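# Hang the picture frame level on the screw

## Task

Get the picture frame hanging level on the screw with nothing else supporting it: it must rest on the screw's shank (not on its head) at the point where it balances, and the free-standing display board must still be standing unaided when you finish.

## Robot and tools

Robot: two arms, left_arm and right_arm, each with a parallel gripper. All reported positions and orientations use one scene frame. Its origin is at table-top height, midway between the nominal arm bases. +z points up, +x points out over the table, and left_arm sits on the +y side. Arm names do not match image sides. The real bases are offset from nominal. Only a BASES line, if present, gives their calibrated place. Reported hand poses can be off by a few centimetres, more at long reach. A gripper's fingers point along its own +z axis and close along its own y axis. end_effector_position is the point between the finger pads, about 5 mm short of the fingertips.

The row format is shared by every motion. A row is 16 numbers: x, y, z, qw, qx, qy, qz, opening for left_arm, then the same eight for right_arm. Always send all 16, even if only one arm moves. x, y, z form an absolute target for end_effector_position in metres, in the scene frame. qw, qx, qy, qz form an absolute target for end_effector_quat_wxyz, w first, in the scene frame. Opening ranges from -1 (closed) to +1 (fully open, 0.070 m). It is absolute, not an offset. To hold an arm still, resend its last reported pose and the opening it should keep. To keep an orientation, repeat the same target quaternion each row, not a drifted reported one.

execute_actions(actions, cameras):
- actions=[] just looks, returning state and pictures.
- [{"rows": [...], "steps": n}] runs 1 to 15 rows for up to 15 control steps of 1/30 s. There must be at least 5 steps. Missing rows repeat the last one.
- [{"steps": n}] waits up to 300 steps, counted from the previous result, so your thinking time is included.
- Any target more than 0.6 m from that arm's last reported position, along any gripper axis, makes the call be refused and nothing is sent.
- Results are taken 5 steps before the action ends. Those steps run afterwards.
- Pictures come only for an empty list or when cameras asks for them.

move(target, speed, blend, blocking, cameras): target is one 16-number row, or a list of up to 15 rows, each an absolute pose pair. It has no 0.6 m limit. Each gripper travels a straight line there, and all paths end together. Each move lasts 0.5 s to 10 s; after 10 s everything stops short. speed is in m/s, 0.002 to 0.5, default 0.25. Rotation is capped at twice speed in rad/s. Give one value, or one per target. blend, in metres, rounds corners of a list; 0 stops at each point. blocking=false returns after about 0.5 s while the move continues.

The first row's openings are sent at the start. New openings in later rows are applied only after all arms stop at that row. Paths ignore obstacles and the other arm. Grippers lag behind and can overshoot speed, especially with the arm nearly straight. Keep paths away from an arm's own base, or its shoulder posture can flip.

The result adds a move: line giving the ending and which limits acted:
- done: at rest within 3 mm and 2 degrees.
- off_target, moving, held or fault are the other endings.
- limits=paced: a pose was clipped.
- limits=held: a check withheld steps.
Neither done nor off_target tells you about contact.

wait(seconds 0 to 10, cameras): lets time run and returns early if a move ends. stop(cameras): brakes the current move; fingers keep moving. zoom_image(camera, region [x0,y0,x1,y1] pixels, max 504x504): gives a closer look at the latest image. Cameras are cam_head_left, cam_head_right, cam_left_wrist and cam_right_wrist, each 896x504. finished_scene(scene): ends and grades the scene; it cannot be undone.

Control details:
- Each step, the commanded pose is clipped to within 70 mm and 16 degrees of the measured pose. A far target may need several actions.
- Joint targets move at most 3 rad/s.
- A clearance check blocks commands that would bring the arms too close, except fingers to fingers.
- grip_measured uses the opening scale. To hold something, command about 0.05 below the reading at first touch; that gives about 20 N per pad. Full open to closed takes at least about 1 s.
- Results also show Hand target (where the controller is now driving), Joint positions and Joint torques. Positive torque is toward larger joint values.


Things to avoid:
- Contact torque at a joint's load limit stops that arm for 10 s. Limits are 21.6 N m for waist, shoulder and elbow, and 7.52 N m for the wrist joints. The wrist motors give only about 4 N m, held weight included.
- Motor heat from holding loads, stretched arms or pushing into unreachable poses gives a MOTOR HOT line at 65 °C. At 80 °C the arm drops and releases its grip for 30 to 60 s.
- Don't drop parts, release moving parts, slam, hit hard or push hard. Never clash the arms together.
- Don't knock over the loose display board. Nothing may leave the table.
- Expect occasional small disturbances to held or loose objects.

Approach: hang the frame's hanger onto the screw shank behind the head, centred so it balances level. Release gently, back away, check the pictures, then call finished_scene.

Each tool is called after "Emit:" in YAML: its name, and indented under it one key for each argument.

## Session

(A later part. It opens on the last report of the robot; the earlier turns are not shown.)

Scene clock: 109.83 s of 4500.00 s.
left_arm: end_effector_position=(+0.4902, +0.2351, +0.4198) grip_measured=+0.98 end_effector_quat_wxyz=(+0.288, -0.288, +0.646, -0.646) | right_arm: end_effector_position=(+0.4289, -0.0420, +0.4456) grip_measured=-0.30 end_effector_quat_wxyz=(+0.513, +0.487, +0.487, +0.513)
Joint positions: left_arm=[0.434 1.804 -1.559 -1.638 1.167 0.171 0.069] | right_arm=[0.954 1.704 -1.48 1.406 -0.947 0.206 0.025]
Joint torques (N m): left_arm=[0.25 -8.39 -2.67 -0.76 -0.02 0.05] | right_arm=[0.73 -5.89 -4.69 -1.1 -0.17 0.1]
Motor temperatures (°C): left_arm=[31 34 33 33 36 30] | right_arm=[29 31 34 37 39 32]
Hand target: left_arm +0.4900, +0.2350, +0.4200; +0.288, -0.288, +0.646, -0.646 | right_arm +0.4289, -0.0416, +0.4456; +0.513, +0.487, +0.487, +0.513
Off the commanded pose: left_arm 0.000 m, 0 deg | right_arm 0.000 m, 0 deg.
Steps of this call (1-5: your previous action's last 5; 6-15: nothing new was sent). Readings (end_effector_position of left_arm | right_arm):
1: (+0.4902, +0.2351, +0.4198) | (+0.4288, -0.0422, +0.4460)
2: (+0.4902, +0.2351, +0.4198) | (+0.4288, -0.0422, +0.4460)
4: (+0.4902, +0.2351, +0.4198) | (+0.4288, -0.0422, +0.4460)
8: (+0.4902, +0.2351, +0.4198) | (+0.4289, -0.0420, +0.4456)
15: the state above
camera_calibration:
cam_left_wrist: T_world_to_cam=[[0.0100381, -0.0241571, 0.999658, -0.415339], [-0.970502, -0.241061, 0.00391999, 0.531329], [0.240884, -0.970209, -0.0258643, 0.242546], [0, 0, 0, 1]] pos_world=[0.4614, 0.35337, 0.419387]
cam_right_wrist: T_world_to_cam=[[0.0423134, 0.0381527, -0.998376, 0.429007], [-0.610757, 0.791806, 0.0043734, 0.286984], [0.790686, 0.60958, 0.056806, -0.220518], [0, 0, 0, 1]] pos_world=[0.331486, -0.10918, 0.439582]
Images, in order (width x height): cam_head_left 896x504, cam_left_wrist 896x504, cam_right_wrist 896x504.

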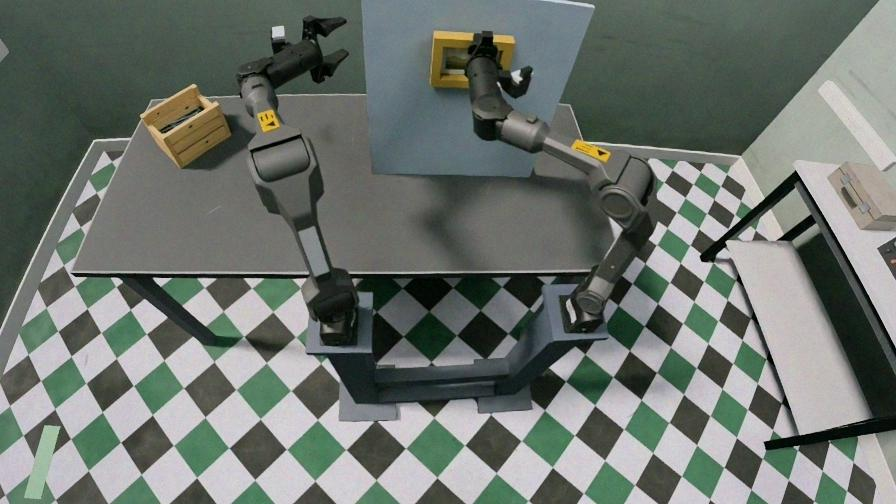

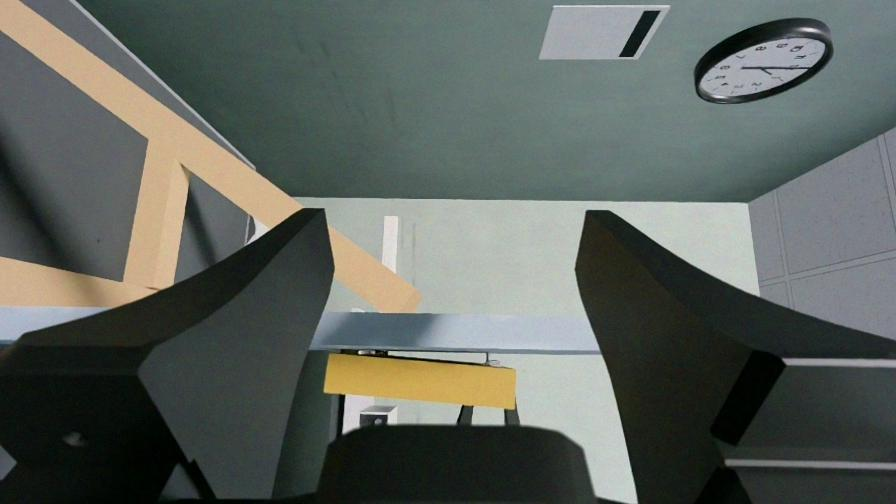

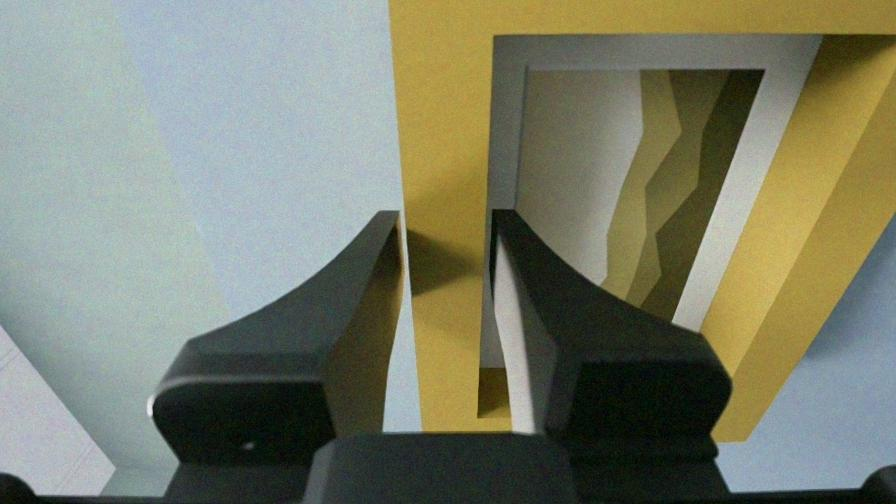

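Emit:
execute_actions:
  actions:
    - {"rows":[[0.49,0.235,0.42,0.2876,-0.2876,0.6458,-0.6458,1.0,0.4289,-0.042,0.4456,0.5129,0.4867,0.4867,0.5129,-0.28],[0.49,0.235,0.42,0.2876,-0.2876,0.6458,-0.6458,1.0,0.4289,-0.042,0.4456,0.5129,0.4867,0.4867,0.5129,-0.26],[0.49,0.235,0.42,0.2876,-0.2876,0.6458,-0.6458,1.0,0.4289,-0.042,0.4456,0.5129,0.4867,0.4867,0.5129,-0.24],[0.49,0.235,0.42,0.2876,-0.2876,0.6458,-0.6458,1.0,0.4289,-0.042,0.4456,0.5129,0.4867,0.4867,0.5129,-0.22],[0.49,0.235,0.42,0.2876,-0.2876,0.6458,-0.6458,1.0,0.4289,-0.042,0.4456,0.5129,0.4867,0.4867,0.5129,-0.2],[0.49,0.235,0.42,0.2876,-0.2876,0.6458,-0.6458,1.0,0.4289,-0.042,0.4456,0.5129,0.4867,0.4867,0.5129,-0.18],[0.49,0.235,0.42,0.2876,-0.2876,0.6458,-0.6458,1.0,0.4289,-0.042,0.4456,0.5129,0.4867,0.4867,0.5129,-0.16],[0.49,0.235,0.42,0.2876,-0.2876,0.6458,-0.6458,1.0,0.4289,-0.042,0.4456,0.5129,0.4867,0.4867,0.5129,-0.14],[0.49,0.235,0.42,0.2876,-0.2876,0.6458,-0.6458,1.0,0.4289,-0.042,0.4456,0.5129,0.4867,0.4867,0.5129,-0.12],[0.49,0.235,0.42,0.2876,-0.2876,0.6458,-0.6458,1.0,0.4289,-0.042,0.4456,0.5129,0.4867,0.4867,0.5129,-0.1],[0.49,0.235,0.42,0.2876,-0.2876,0.6458,-0.6458,1.0,0.4289,-0.042,0.4456,0.5129,0.4867,0.4867,0.5129,-0.08],[0.49,0.235,0.42,0.2876,-0.2876,0.6458,-0.6458,1.0,0.4289,-0.042,0.4456,0.5129,0.4867,0.4867,0.5129,-0.06],[0.49,0.235,0.42,0.2876,-0.2876,0.6458,-0.6458,1.0,0.4289,-0.042,0.4456,0.5129,0.4867,0.4867,0.5129,-0.04],[0.49,0.235,0.42,0.2876,-0.2876,0.6458,-0.6458,1.0,0.4289,-0.042,0.4456,0.5129,0.4867,0.4867,0.5129,-0.02],[0.49,0.235,0.42,0.2876,-0.2876,0.6458,-0.6458,1.0,0.4289,-0.042,0.4456,0.5129,0.4867,0.4867,0.5129,0.0]],"steps":15}

Emit:
move:
  target:
    - [0.49,0.235,0.42,0.2876,-0.2876,0.6458,-0.6458,1.0,0.4289,-0.042,0.4456,0.5129,0.4867,0.4867,0.5129,0.0]
    - [0.49,0.235,0.42,0.2876,-0.2876,0.6458,-0.6458,1.0,0.393,-0.042,0.4456,0.5129,0.4867,0.4867,0.5129,0.0]
  speed: 0.04

Emit:
zoom_image:
  camera: "cam_left_wrist"
  region: [475, 345, 525, 378]

Emit:
zoom_image:
  camera: "cam_head_left"
  region: [400, 0, 560, 110]

Emit:
zoom_image:
  camera: "cam_head_right"
  region: [340, 0, 500, 110]

Scene clock: 113.77 s of 4500.00 s.
left_arm: end_effector_position=(+0.4902, +0.2351, +0.4198) grip_measured=+0.98 end_effector_quat_wxyz=(+0.288, -0.288, +0.646, -0.646) | right_arm: end_effector_position=(+0.4289, -0.0420, +0.4456) grip_measured=-0.10 end_effector_quat_wxyz=(+0.513, +0.487, +0.487, +0.513)
Joint positions: left_arm=[0.434 1.804 -1.559 -1.638 1.167 0.171 0.069] | right_arm=[0.954 1.704 -1.48 1.406 -0.947 0.206 0.032]
Joint torques (N m): left_arm=[0.16 -8.41 -2.67 -0.77 -0.05 0.07] | right_arm=[-0.56 -7.84 -3.57 -1.12 -0.1 0.12]
Motor temperatures (°C): left_arm=[31 34 33 33 36 30] | right_arm=[29 31 34 37 39 32]
Steps of this call (1-108: nothing new was sent; 109-118: this action's first 10). Readings (end_effector_position of left_arm | right_arm):
109: (+0.4902, +0.2351, +0.4198) | (+0.4289, -0.0420, +0.4456)
110: (+0.4902, +0.2351, +0.4198) | (+0.4289, -0.0420, +0.4456)
112: (+0.4902, +0.2351, +0.4198) | (+0.4289, -0.0420, +0.4456)
116: (+0.4902, +0.2351, +0.4198) | (+0.4289, -0.0420, +0.4456)
118: the state above

Scene clock: 115.27 s of 4500.00 s.
left_arm: end_effector_position=(+0.4902, +0.2351, +0.4198) grip_measured=+0.98 end_effector_quat_wxyz=(+0.288, -0.288, +0.646, -0.646) | right_arm: end_effector_position=(+0.3927, -0.0419, +0.4457) grip_measured=+0.00 end_effector_quat_wxyz=(+0.513, +0.486, +0.487, +0.513)
Joint positions: left_arm=[0.434 1.804 -1.559 -1.638 1.167 0.171 0.069] | right_arm=[1.049 1.631 -1.388 1.417 -1.042 0.212 0.035]
Joint torques (N m): left_arm=[0.07 -8.34 -2.63 -0.75 -0.06 0.06] | right_arm=[-0.51 -6.26 -3.97 -1.05 -0.06 0.17]
Motor temperatures (°C): left_arm=[31 34 33 33 36 30] | right_arm=[29 31 34 37 39 32]
Hand target: left_arm +0.4900, +0.2350, +0.4200; +0.288, -0.288, +0.646, -0.646 | right_arm +0.3930, -0.0420, +0.4456; +0.513, +0.487, +0.487, +0.513
Off your previous action's commanded pose at its last step (step 5 of this call): left_arm 0.000 m, 0 deg | right_arm 0.000 m, 0 deg.
Off the commanded pose: left_arm 0.000 m, 0 deg | right_arm 0.000 m, 0 deg.
Kept back: nothing.
move: done
camera_calibration:
cam_left_wrist: T_world_to_cam=[[0.0100381, -0.0241571, 0.999658, -0.415339], [-0.970502, -0.241061, 0.00391999, 0.531329], [0.240884, -0.970209, -0.0258643, 0.242546], [0, 0, 0, 1]] pos_world=[0.4614, 0.35337, 0.419387]
cam_right_wrist: T_world_to_cam=[[0.0428738, 0.038383, -0.998343, 0.430383], [-0.61143, 0.791288, 0.0041646, 0.265121], [0.790136, 0.610238, 0.057394, -0.19191], [0, 0, 0, 1]] pos_world=[0.295286, -0.109196, 0.439581]

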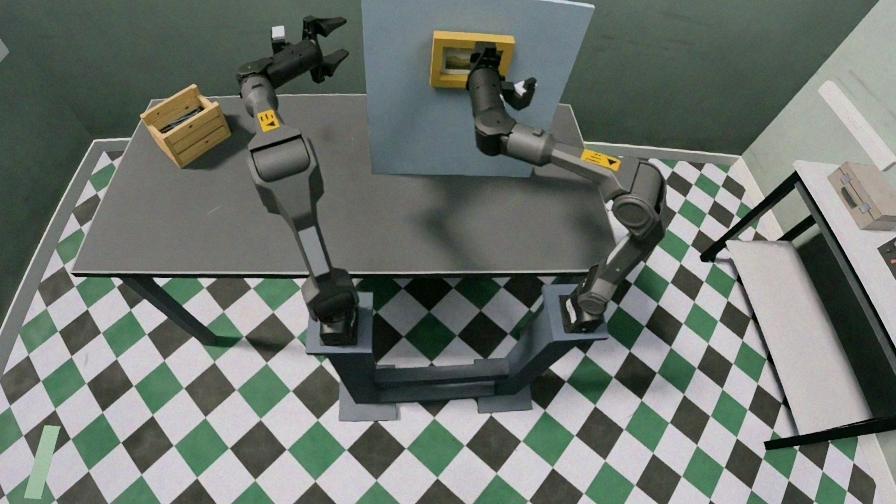

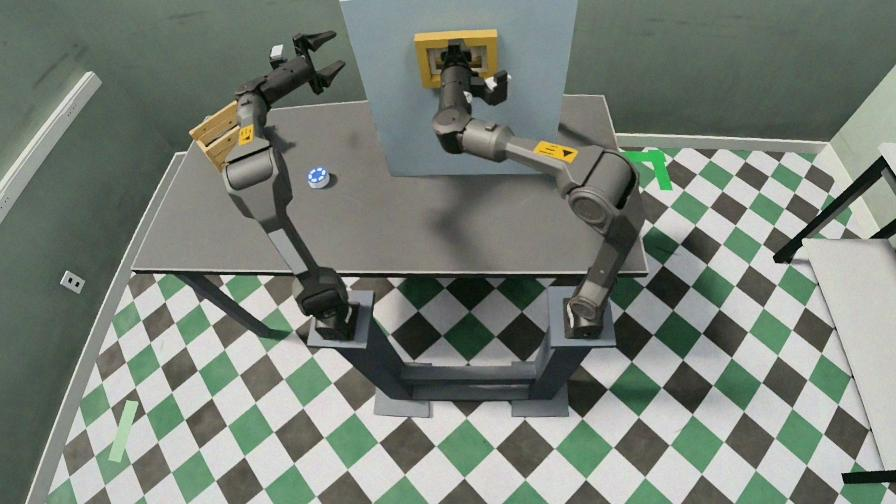

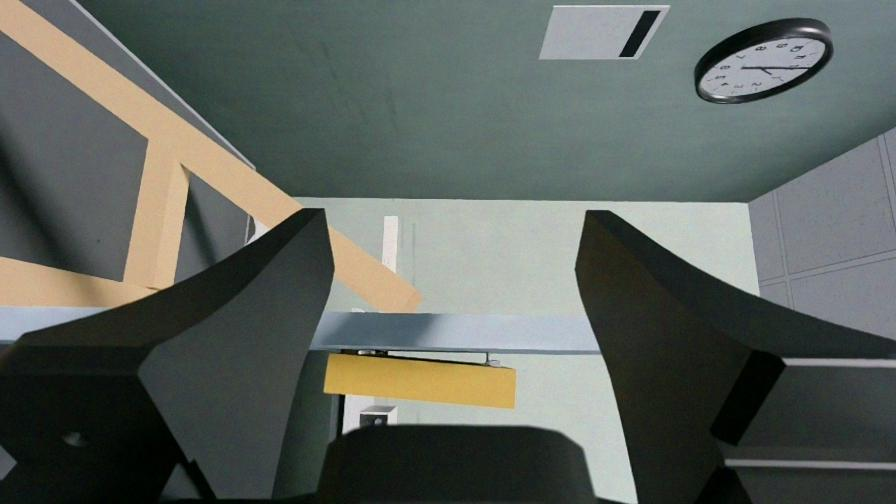

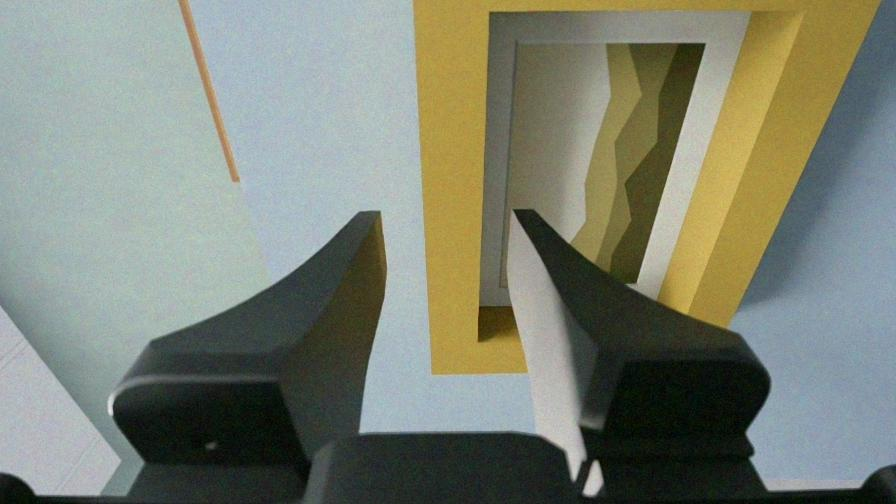

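Scaled by 10.080 from the camera's 896x504 image, which has a finer 1280x720 frame.

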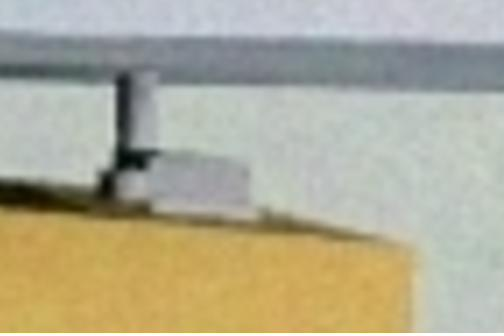

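Scaled by 3.150 from the camera's 896x504 image, which has a finer 1280x720 frame.

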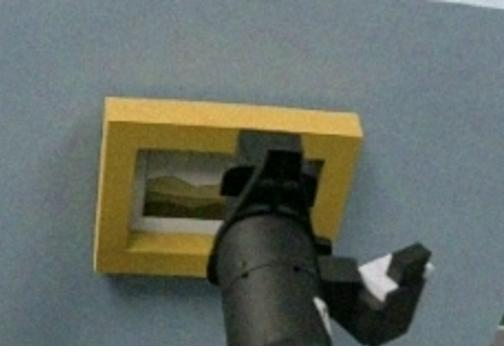

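Scaled by 3.150 from the camera's 896x504 image, which has a finer 1280x720 frame.

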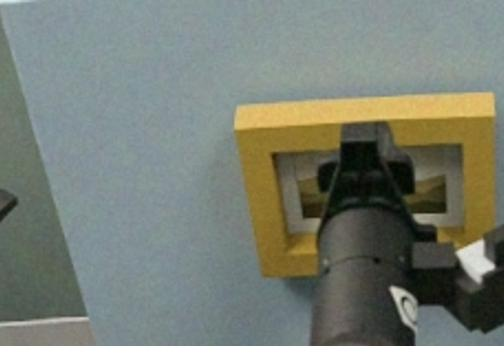

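Emit:
move:
  target:
    - [0.49,0.235,0.42,0.2876,-0.2876,0.6458,-0.6458,1.0,0.28,-0.06,0.43,0.5129,0.4867,0.4867,0.5129,0.0]
  speed: 0.15

Emit:
zoom_image:
  camera: "cam_head_left"
  region: [400, 0, 560, 110]

Emit:
zoom_image:
  camera: "cam_head_right"
  region: [340, 0, 500, 110]

Emit:
zoom_image:
  camera: "cam_right_wrist"
  region: [300, 0, 804, 400]

Scene clock: 119.13 s of 4500.00 s.
left_arm: end_effector_position=(+0.4902, +0.2351, +0.4198) grip_measured=+0.98 end_effector_quat_wxyz=(+0.288, -0.288, +0.646, -0.646) | right_arm: end_effector_position=(+0.2803, -0.0605, +0.4299) grip_measured=+0.00 end_effector_quat_wxyz=(+0.472, +0.459, +0.528, +0.537)
Joint positions: left_arm=[0.434 1.804 -1.559 -1.638 1.167 0.171 0.069] | right_arm=[1.371 1.327 -1.033 1.471 -1.225 0.223 0.035]
Joint torques (N m): left_arm=[0.17 -8.36 -2.45 -0.74 -0.04 0.06] | right_arm=[-0.45 -2.57 -4.46 -1.27 -0.17 0.07]
Motor temperatures (°C): left_arm=[31 34 33 33 36 30] | right_arm=[29 31 34 37 39 32]
Hand target: left_arm +0.4900, +0.2350, +0.4200; +0.288, -0.288, +0.646, -0.646 | right_arm +0.2805, -0.0601, +0.4300; +0.472, +0.458, +0.528, +0.537
Off the commanded pose: left_arm 0.000 m, 0 deg | right_arm 0.001 m, 8 deg.
joint read past its limit (right arm) — joint 5 (wrist pitch), lower limit.
joint sent to its limit (right arm) — joint 5 (wrist pitch), lower limit.
Kept back: nothing.
move: off_target (right_arm)
camera_calibration:
cam_left_wrist: T_world_to_cam=[[0.0100381, -0.0241571, 0.999658, -0.415339], [-0.970502, -0.241061, 0.00391999, 0.531329], [0.240884, -0.970209, -0.0258643, 0.242546], [0, 0, 0, 1]] pos_world=[0.4614, 0.35337, 0.419387]
cam_right_wrist: T_world_to_cam=[[0.00772072, 0.034748, -0.999366, 0.430197], [-0.7118, 0.702127, 0.0189139, 0.227569], [0.70234, 0.711203, 0.0301545, -0.0484845], [0, 0, 0, 1]] pos_world=[0.192715, -0.140248, 0.427082]

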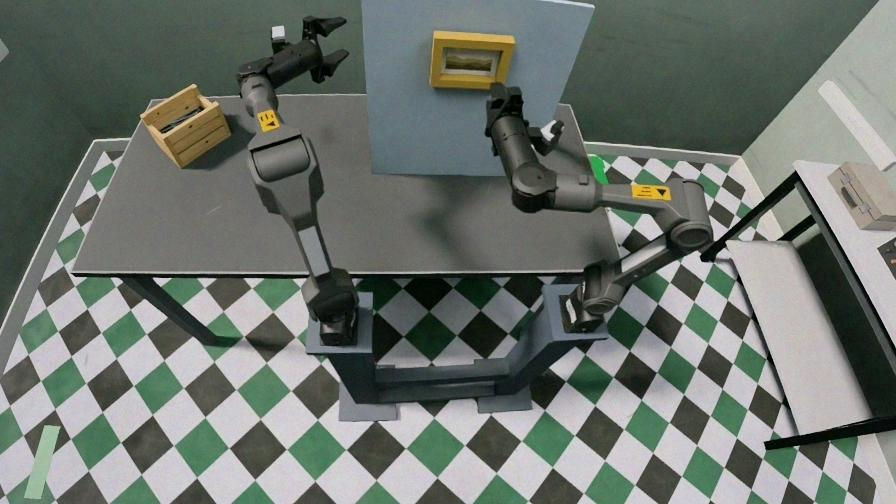

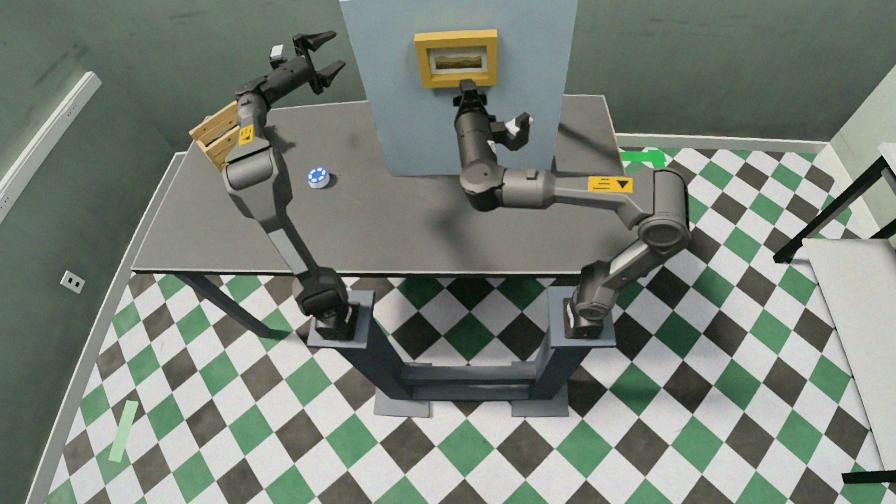

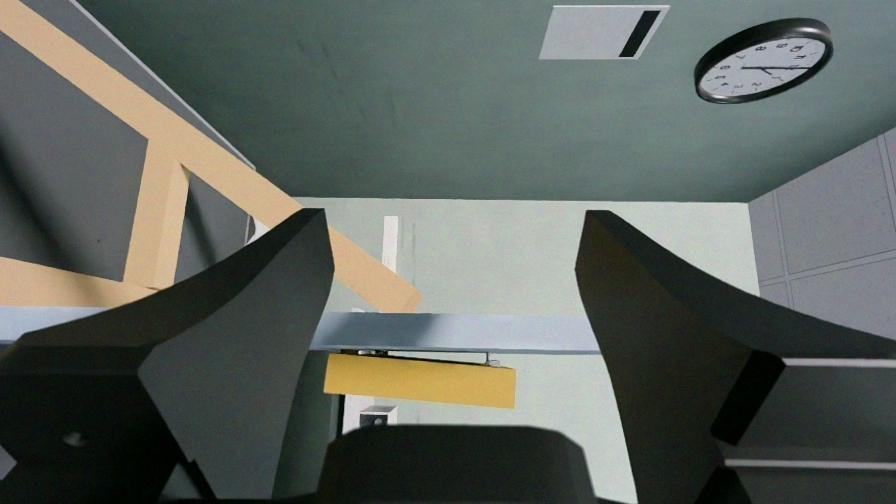

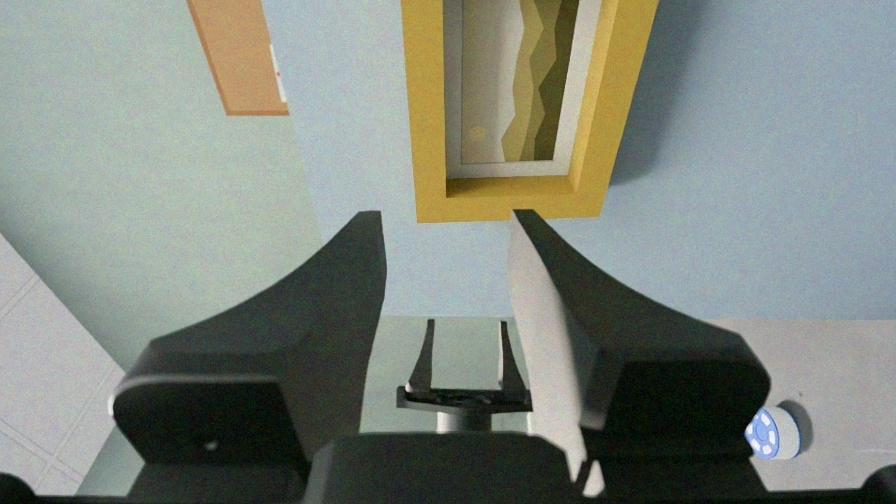

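Scaled by 3.150 from the camera's 896x504 image, which has a finer 1280x720 frame.

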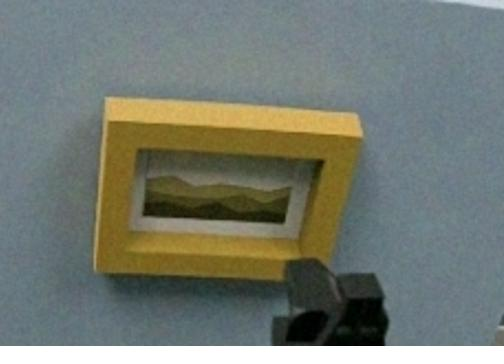

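Scaled by 3.150 from the camera's 896x504 image, which has a finer 1280x720 frame.

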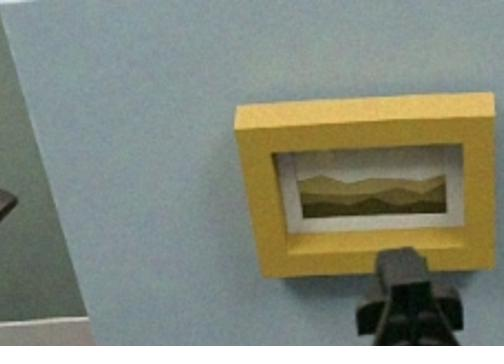

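Scaled by 1.000.

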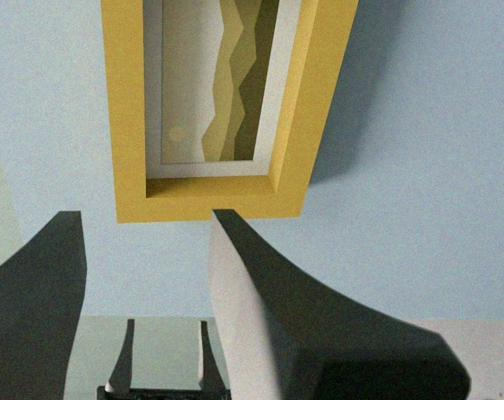

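Emit:
move:
  target:
    - [0.49,0.235,0.42,0.2876,-0.2876,0.6458,-0.6458,1.0,0.393,-0.085,0.446,0.5129,0.4867,0.4867,0.5129,0.0]
    - [0.49,0.235,0.42,0.2876,-0.2876,0.6458,-0.6458,1.0,0.428,-0.085,0.446,0.5129,0.4867,0.4867,0.5129,0.0]
  speed: [0.15, 0.05]
  cameras: ["cam_right_wrist"]

Scene clock: 124.13 s of 4500.00 s.
left_arm: end_effector_position=(+0.4902, +0.2351, +0.4198) grip_measured=+0.98 end_effector_quat_wxyz=(+0.288, -0.288, +0.646, -0.646) | right_arm: end_effector_position=(+0.4283, -0.0849, +0.4460) grip_measured=+0.00 end_effector_quat_wxyz=(+0.513, +0.487, +0.487, +0.513)
Joint positions: left_arm=[0.434 1.804 -1.559 -1.638 1.167 0.171 0.069] | right_arm=[0.868 1.584 -1.333 1.36 -0.868 0.26 0.035]
Joint torques (N m): left_arm=[0.1 -8.42 -2.75 -0.72 0 0.06] | right_arm=[0.44 -6.33 -4.05 -0.97 -0.42 0.12]
Motor temperatures (°C): left_arm=[31 34 33 33 36 30] | right_arm=[29 31 34 36 39 32]
Hand target: left_arm +0.4900, +0.2350, +0.4200; +0.288, -0.288, +0.646, -0.646 | right_arm +0.4280, -0.0850, +0.4460; +0.513, +0.487, +0.487, +0.513
Off the commanded pose: left_arm 0.000 m, 0 deg | right_arm 0.000 m, 0 deg.
Kept back: nothing.
move: done
camera_calibration:
cam_right_wrist: T_world_to_cam=[[0.0423707, 0.0383277, -0.998367, 0.430998], [-0.611591, 0.791162, 0.00441713, 0.320842], [0.790039, 0.610404, 0.0569629, -0.193632], [0, 0, 0, 1]] pos_world=[0.330939, -0.152163, 0.439907]
Images, in order (width x height): cam_right_wrist 896x504.

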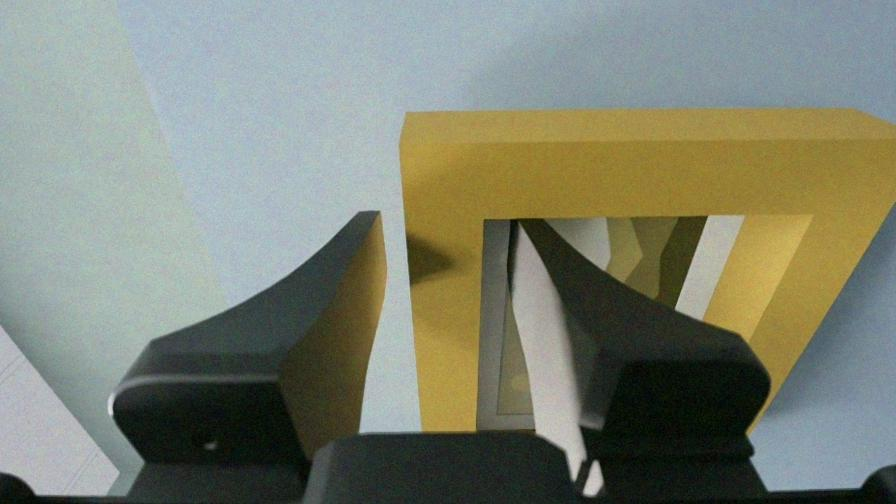

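Emit:
move:
  target:
    - [0.49,0.235,0.42,0.2876,-0.2876,0.6458,-0.6458,1.0,0.428,-0.077,0.446,0.5129,0.4867,0.4867,0.5129,0.0]
    - [0.49,0.235,0.42,0.2876,-0.2876,0.6458,-0.6458,1.0,0.428,-0.077,0.446,0.5129,0.4867,0.4867,0.5129,-0.3]
    - [0.49,0.235,0.42,0.2876,-0.2876,0.6458,-0.6458,1.0,0.428,-0.077,0.452,0.5129,0.4867,0.4867,0.5129,-0.3]
  speed: [0.05, 0.05, 0.015]

Emit:
zoom_image:
  camera: "cam_left_wrist"
  region: [475, 345, 525, 378]

Emit:
zoom_image:
  camera: "cam_head_left"
  region: [400, 0, 560, 110]

Emit:
zoom_image:
  camera: "cam_head_right"
  region: [340, 0, 500, 110]

Scene clock: 126.63 s of 4500.00 s.
left_arm: end_effector_position=(+0.4902, +0.2351, +0.4198) grip_measured=+0.98 end_effector_quat_wxyz=(+0.288, -0.288, +0.646, -0.646) | right_arm: end_effector_position=(+0.4282, -0.0770, +0.4517) grip_measured=-0.30 end_effector_quat_wxyz=(+0.513, +0.487, +0.487, +0.512)
Joint positions: left_arm=[0.434 1.804 -1.559 -1.638 1.167 0.171 0.069] | right_arm=[0.886 1.604 -1.38 1.388 -0.881 0.221 0.025]
Joint torques (N m): left_arm=[-0.02 -8.42 -2.65 -0.71 -0.02 0.06] | right_arm=[-0.11 -7.29 -4.72 -1.23 -0.08 0.03]
Motor temperatures (°C): left_arm=[31 34 33 33 36 30] | right_arm=[29 31 34 36 39 32]
Hand target: left_arm +0.4900, +0.2350, +0.4200; +0.288, -0.288, +0.646, -0.646 | right_arm +0.4280, -0.0770, +0.4520; +0.513, +0.487, +0.487, +0.513
Off the commanded pose: left_arm 0.000 m, 0 deg | right_arm 0.000 m, 0 deg.
Kept back: nothing.
move: done
camera_calibration:
cam_left_wrist: T_world_to_cam=[[0.0100381, -0.0241571, 0.999658, -0.415339], [-0.970502, -0.241061, 0.00391999, 0.531329], [0.240884, -0.970209, -0.0258643, 0.242546], [0, 0, 0, 1]] pos_world=[0.4614, 0.35337, 0.419387]
cam_right_wrist: T_world_to_cam=[[0.0420705, 0.0376036, -0.998407, 0.436486], [-0.61092, 0.791682, 0.00407491, 0.314439], [0.790574, 0.609775, 0.0562792, -0.19864], [0, 0, 0, 1]] pos_world=[0.330773, -0.144223, 0.445689]

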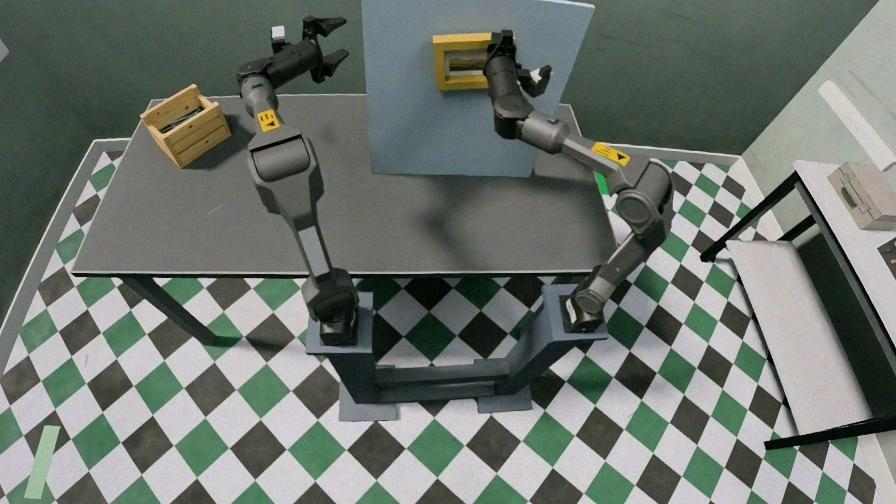

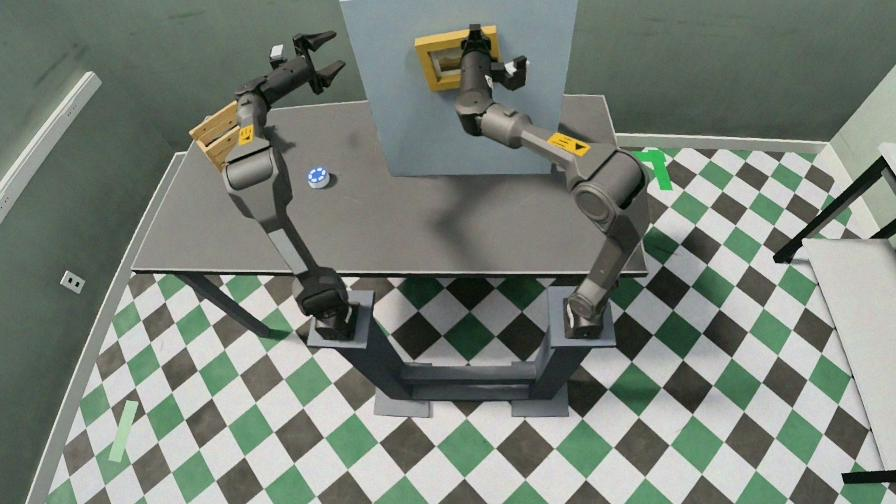

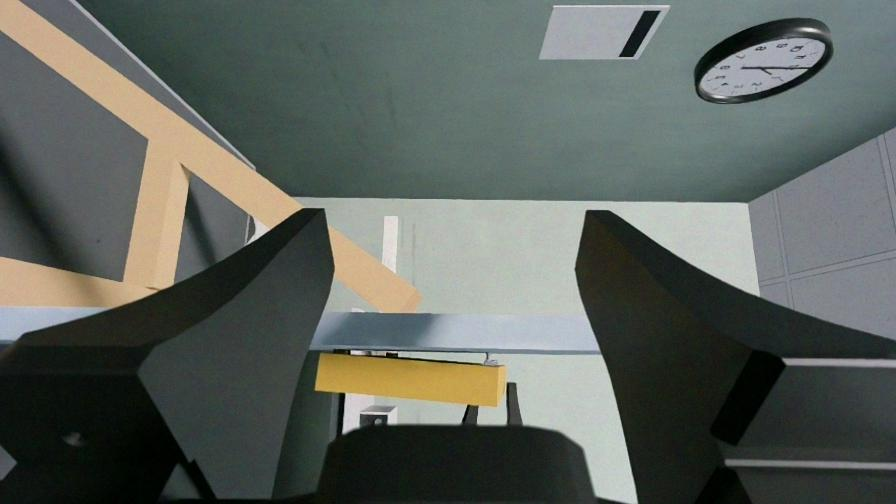

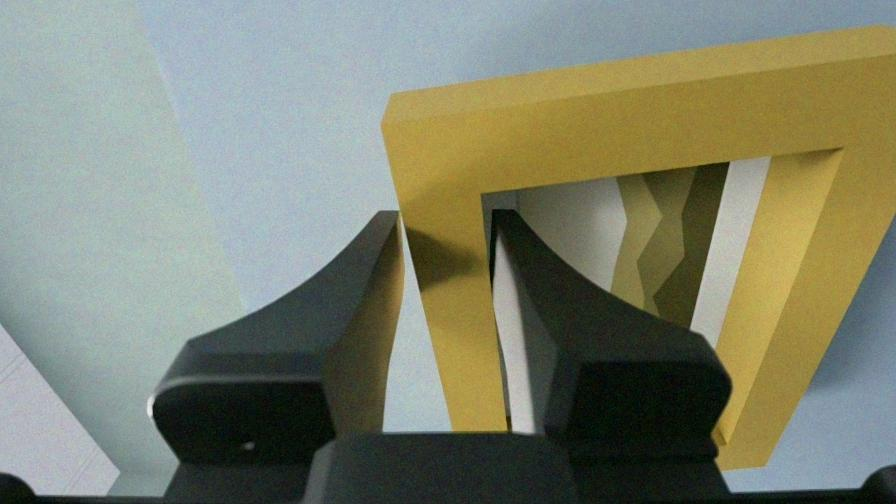

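Scaled by 10.080 from the camera's 896x504 image, which has a finer 1280x720 frame.

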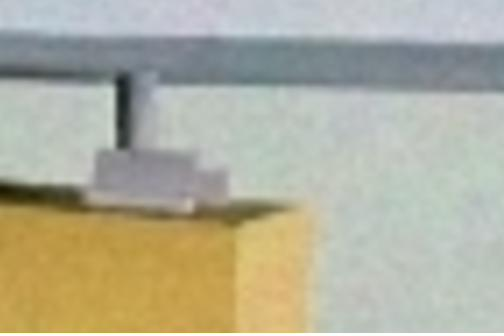

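Scaled by 3.150 from the camera's 896x504 image, which has a finer 1280x720 frame.

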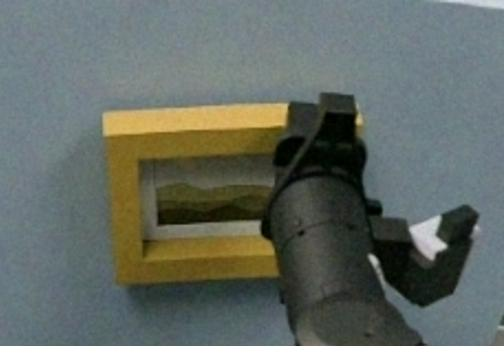

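Scaled by 3.150 from the camera's 896x504 image, which has a finer 1280x720 frame.

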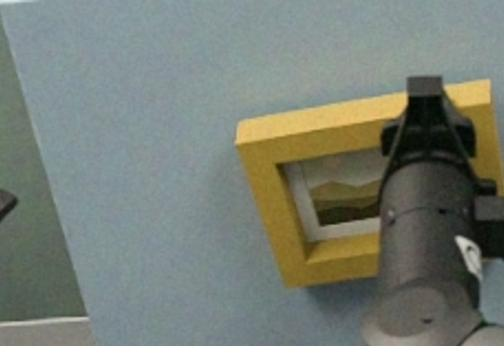

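Emit:
move:
  target:
    - [0.49,0.235,0.42,0.2876,-0.2876,0.6458,-0.6458,1.0,0.428,-0.077,0.4455,0.5129,0.4867,0.4867,0.5129,-0.3]
  speed: [0.015]

Emit:
zoom_image:
  camera: "cam_left_wrist"
  region: [475, 345, 525, 378]

Emit:
zoom_image:
  camera: "cam_head_left"
  region: [400, 0, 560, 110]

Emit:
zoom_image:
  camera: "cam_head_right"
  region: [340, 0, 500, 110]

Scene clock: 128.13 s of 4500.00 s.
left_arm: end_effector_position=(+0.4902, +0.2351, +0.4198) grip_measured=+0.98 end_effector_quat_wxyz=(+0.288, -0.288, +0.646, -0.646) | right_arm: end_effector_position=(+0.4278, -0.0775, +0.4462) grip_measured=-0.30 end_effector_quat_wxyz=(+0.513, +0.487, +0.486, +0.513)
Joint positions: left_arm=[0.434 1.804 -1.559 -1.638 1.167 0.171 0.069] | right_arm=[0.886 1.603 -1.355 1.367 -0.886 0.254 0.025]
Joint torques (N m): left_arm=[-0.01 -8.37 -2.72 -0.7 -0.03 0.06] | right_arm=[0.77 -4.93 -3.76 -0.91 -0.25 -0.05]
Motor temperatures (°C): left_arm=[31 34 33 33 36 30] | right_arm=[29 31 34 36 39 32]
Hand target: left_arm +0.4900, +0.2350, +0.4200; +0.288, -0.288, +0.646, -0.646 | right_arm +0.4280, -0.0770, +0.4455; +0.513, +0.487, +0.487, +0.513
Off the commanded pose: left_arm 0.000 m, 0 deg | right_arm 0.001 m, 0 deg.
Kept back: nothing.
move: done
camera_calibration:
cam_left_wrist: T_world_to_cam=[[0.0100381, -0.0241571, 0.999658, -0.415339], [-0.970502, -0.241061, 0.00391999, 0.531329], [0.240884, -0.970209, -0.0258643, 0.242546], [0, 0, 0, 1]] pos_world=[0.4614, 0.35337, 0.419387]
cam_right_wrist: T_world_to_cam=[[0.0437102, 0.0400153, -0.998243, 0.430488], [-0.610893, 0.791698, 0.0049865, 0.314186], [0.790506, 0.609601, 0.0590503, -0.198921], [0, 0, 0, 1]] pos_world=[0.330365, -0.144704, 0.439911]

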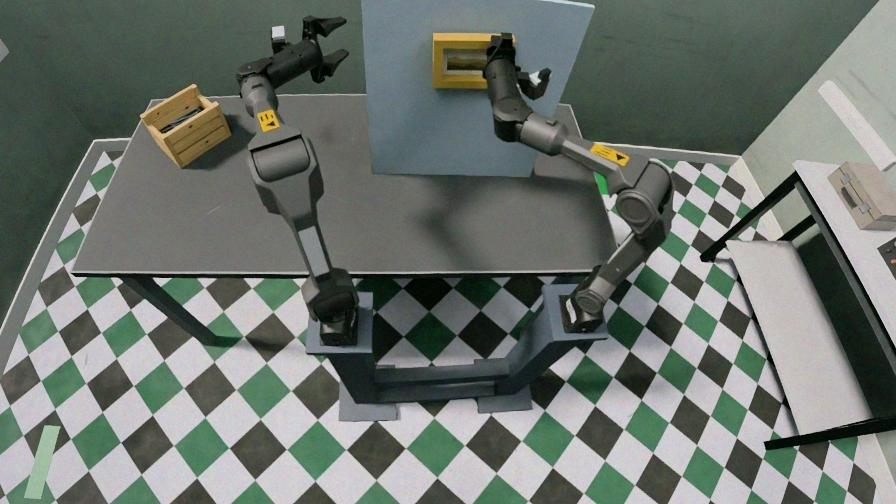

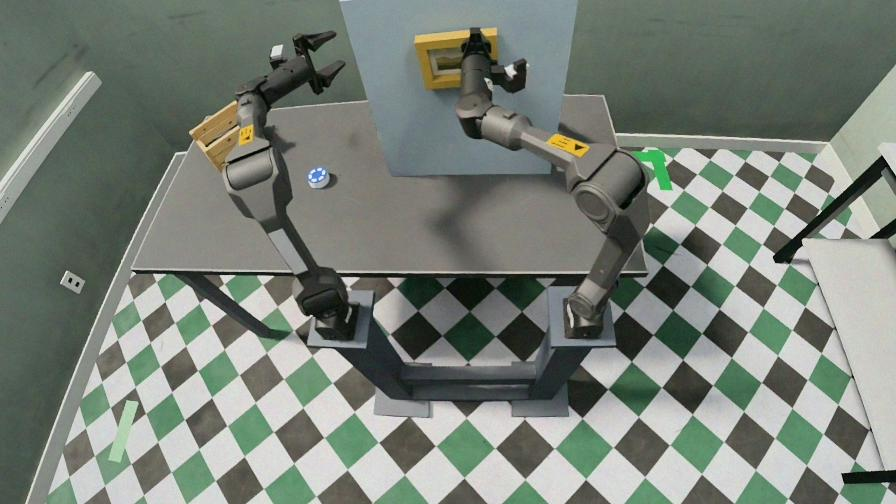

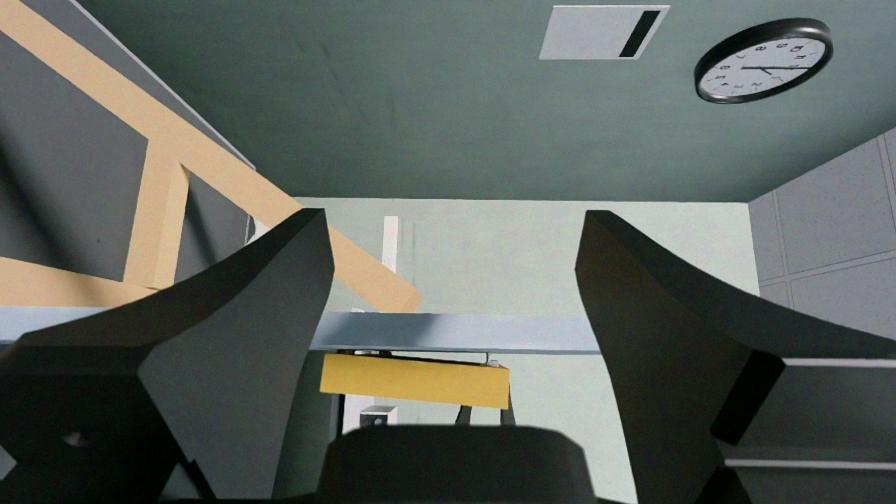

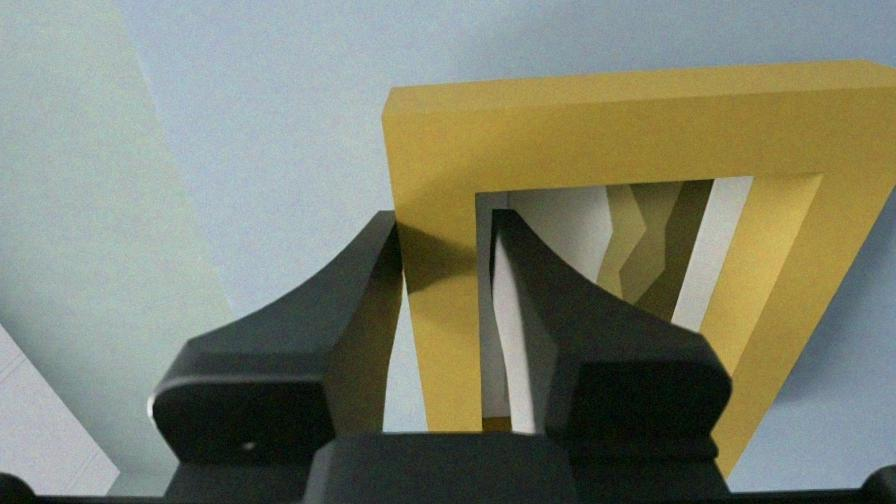

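Scaled by 10.080 from the camera's 896x504 image, which has a finer 1280x720 frame.

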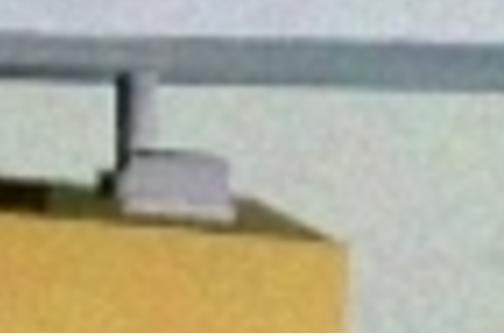

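Scaled by 3.150 from the camera's 896x504 image, which has a finer 1280x720 frame.

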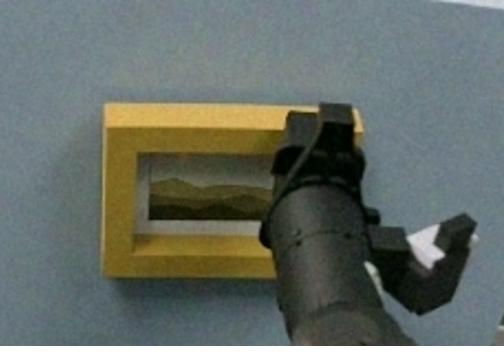

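Scaled by 3.150 from the camera's 896x504 image, which has a finer 1280x720 frame.

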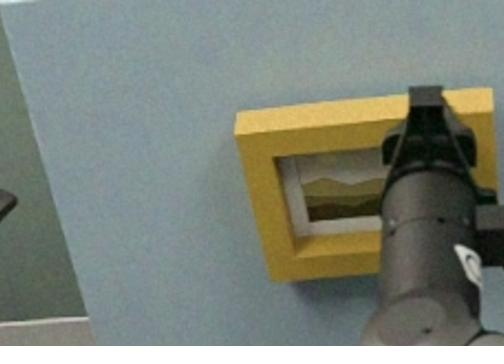

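Emit:
move:
  target:
    - [0.49,0.235,0.42,0.2876,-0.2876,0.6458,-0.6458,1.0,0.428,-0.077,0.4485,0.5129,0.4867,0.4867,0.5129,-0.15]
  speed: [0.015]
  cameras: ["cam_left_wrist", "cam_right_wrist"]

Emit:
zoom_image:
  camera: "cam_left_wrist"
  region: [475, 345, 525, 378]

Scene clock: 129.33 s of 4500.00 s.
left_arm: end_effector_position=(+0.4902, +0.2351, +0.4198) grip_measured=+0.98 end_effector_quat_wxyz=(+0.288, -0.288, +0.646, -0.646) | right_arm: end_effector_position=(+0.4282, -0.0771, +0.4482) grip_measured=-0.15 end_effector_quat_wxyz=(+0.513, +0.487, +0.487, +0.512)
Joint positions: left_arm=[0.434 1.804 -1.559 -1.638 1.167 0.171 0.069] | right_arm=[0.886 1.604 -1.367 1.377 -0.884 0.238 0.03]
Joint torques (N m): left_arm=[0.15 -8.37 -2.69 -0.7 -0.02 0.07] | right_arm=[0.49 -7.1 -4.62 -0.94 -0.1 -0.11]
Motor temperatures (°C): left_arm=[31 34 33 33 36 30] | right_arm=[29 31 34 36 39 32]
Hand target: left_arm +0.4900, +0.2350, +0.4200; +0.288, -0.288, +0.646, -0.646 | right_arm +0.4280, -0.0770, +0.4485; +0.513, +0.487, +0.487, +0.513
Off the commanded pose: left_arm 0.000 m, 0 deg | right_arm 0.000 m, 0 deg.
Kept back: nothing.
move: done
camera_calibration:
cam_left_wrist: T_world_to_cam=[[0.0100381, -0.0241571, 0.999658, -0.415339], [-0.970502, -0.241061, 0.00391999, 0.531329], [0.240884, -0.970209, -0.0258643, 0.242546], [0, 0, 0, 1]] pos_world=[0.4614, 0.35337, 0.419387]
cam_right_wrist: T_world_to_cam=[[0.0422913, 0.0376267, -0.998397, 0.432918], [-0.610483, 0.792019, 0.00398934, 0.314415], [0.790899, 0.609336, 0.056466, -0.198677], [0, 0, 0, 1]] pos_world=[0.33077, -0.144251, 0.442188]
Images, in order (width x height): cam_left_wrist 896x504, cam_right_wrist 896x504.

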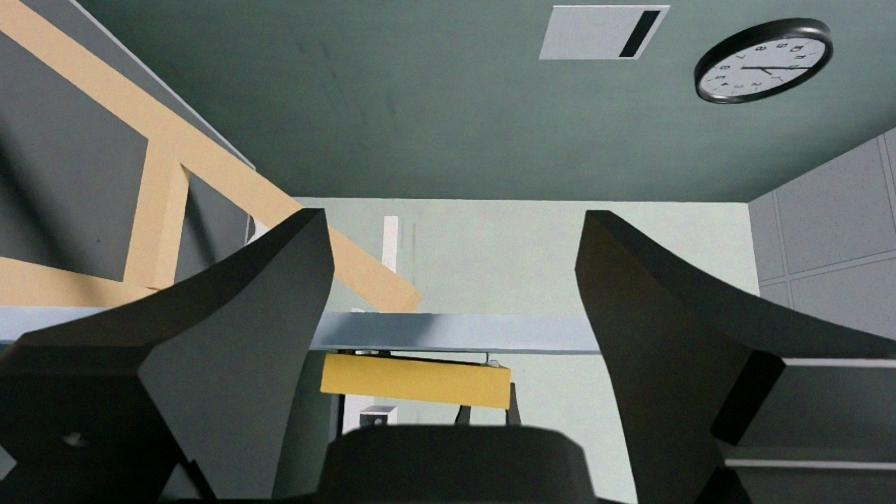

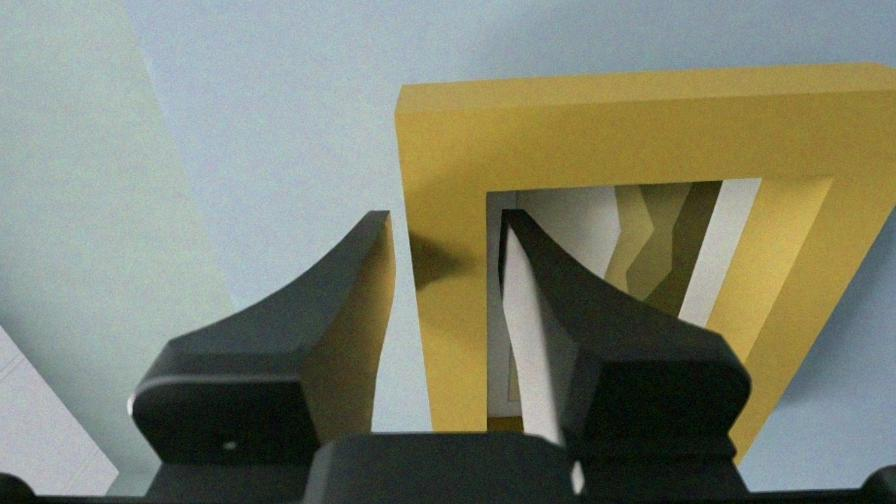

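Scaled by 10.080 from the camera's 896x504 image, which has a finer 1280x720 frame.

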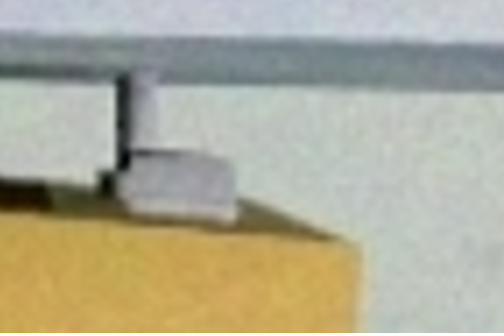

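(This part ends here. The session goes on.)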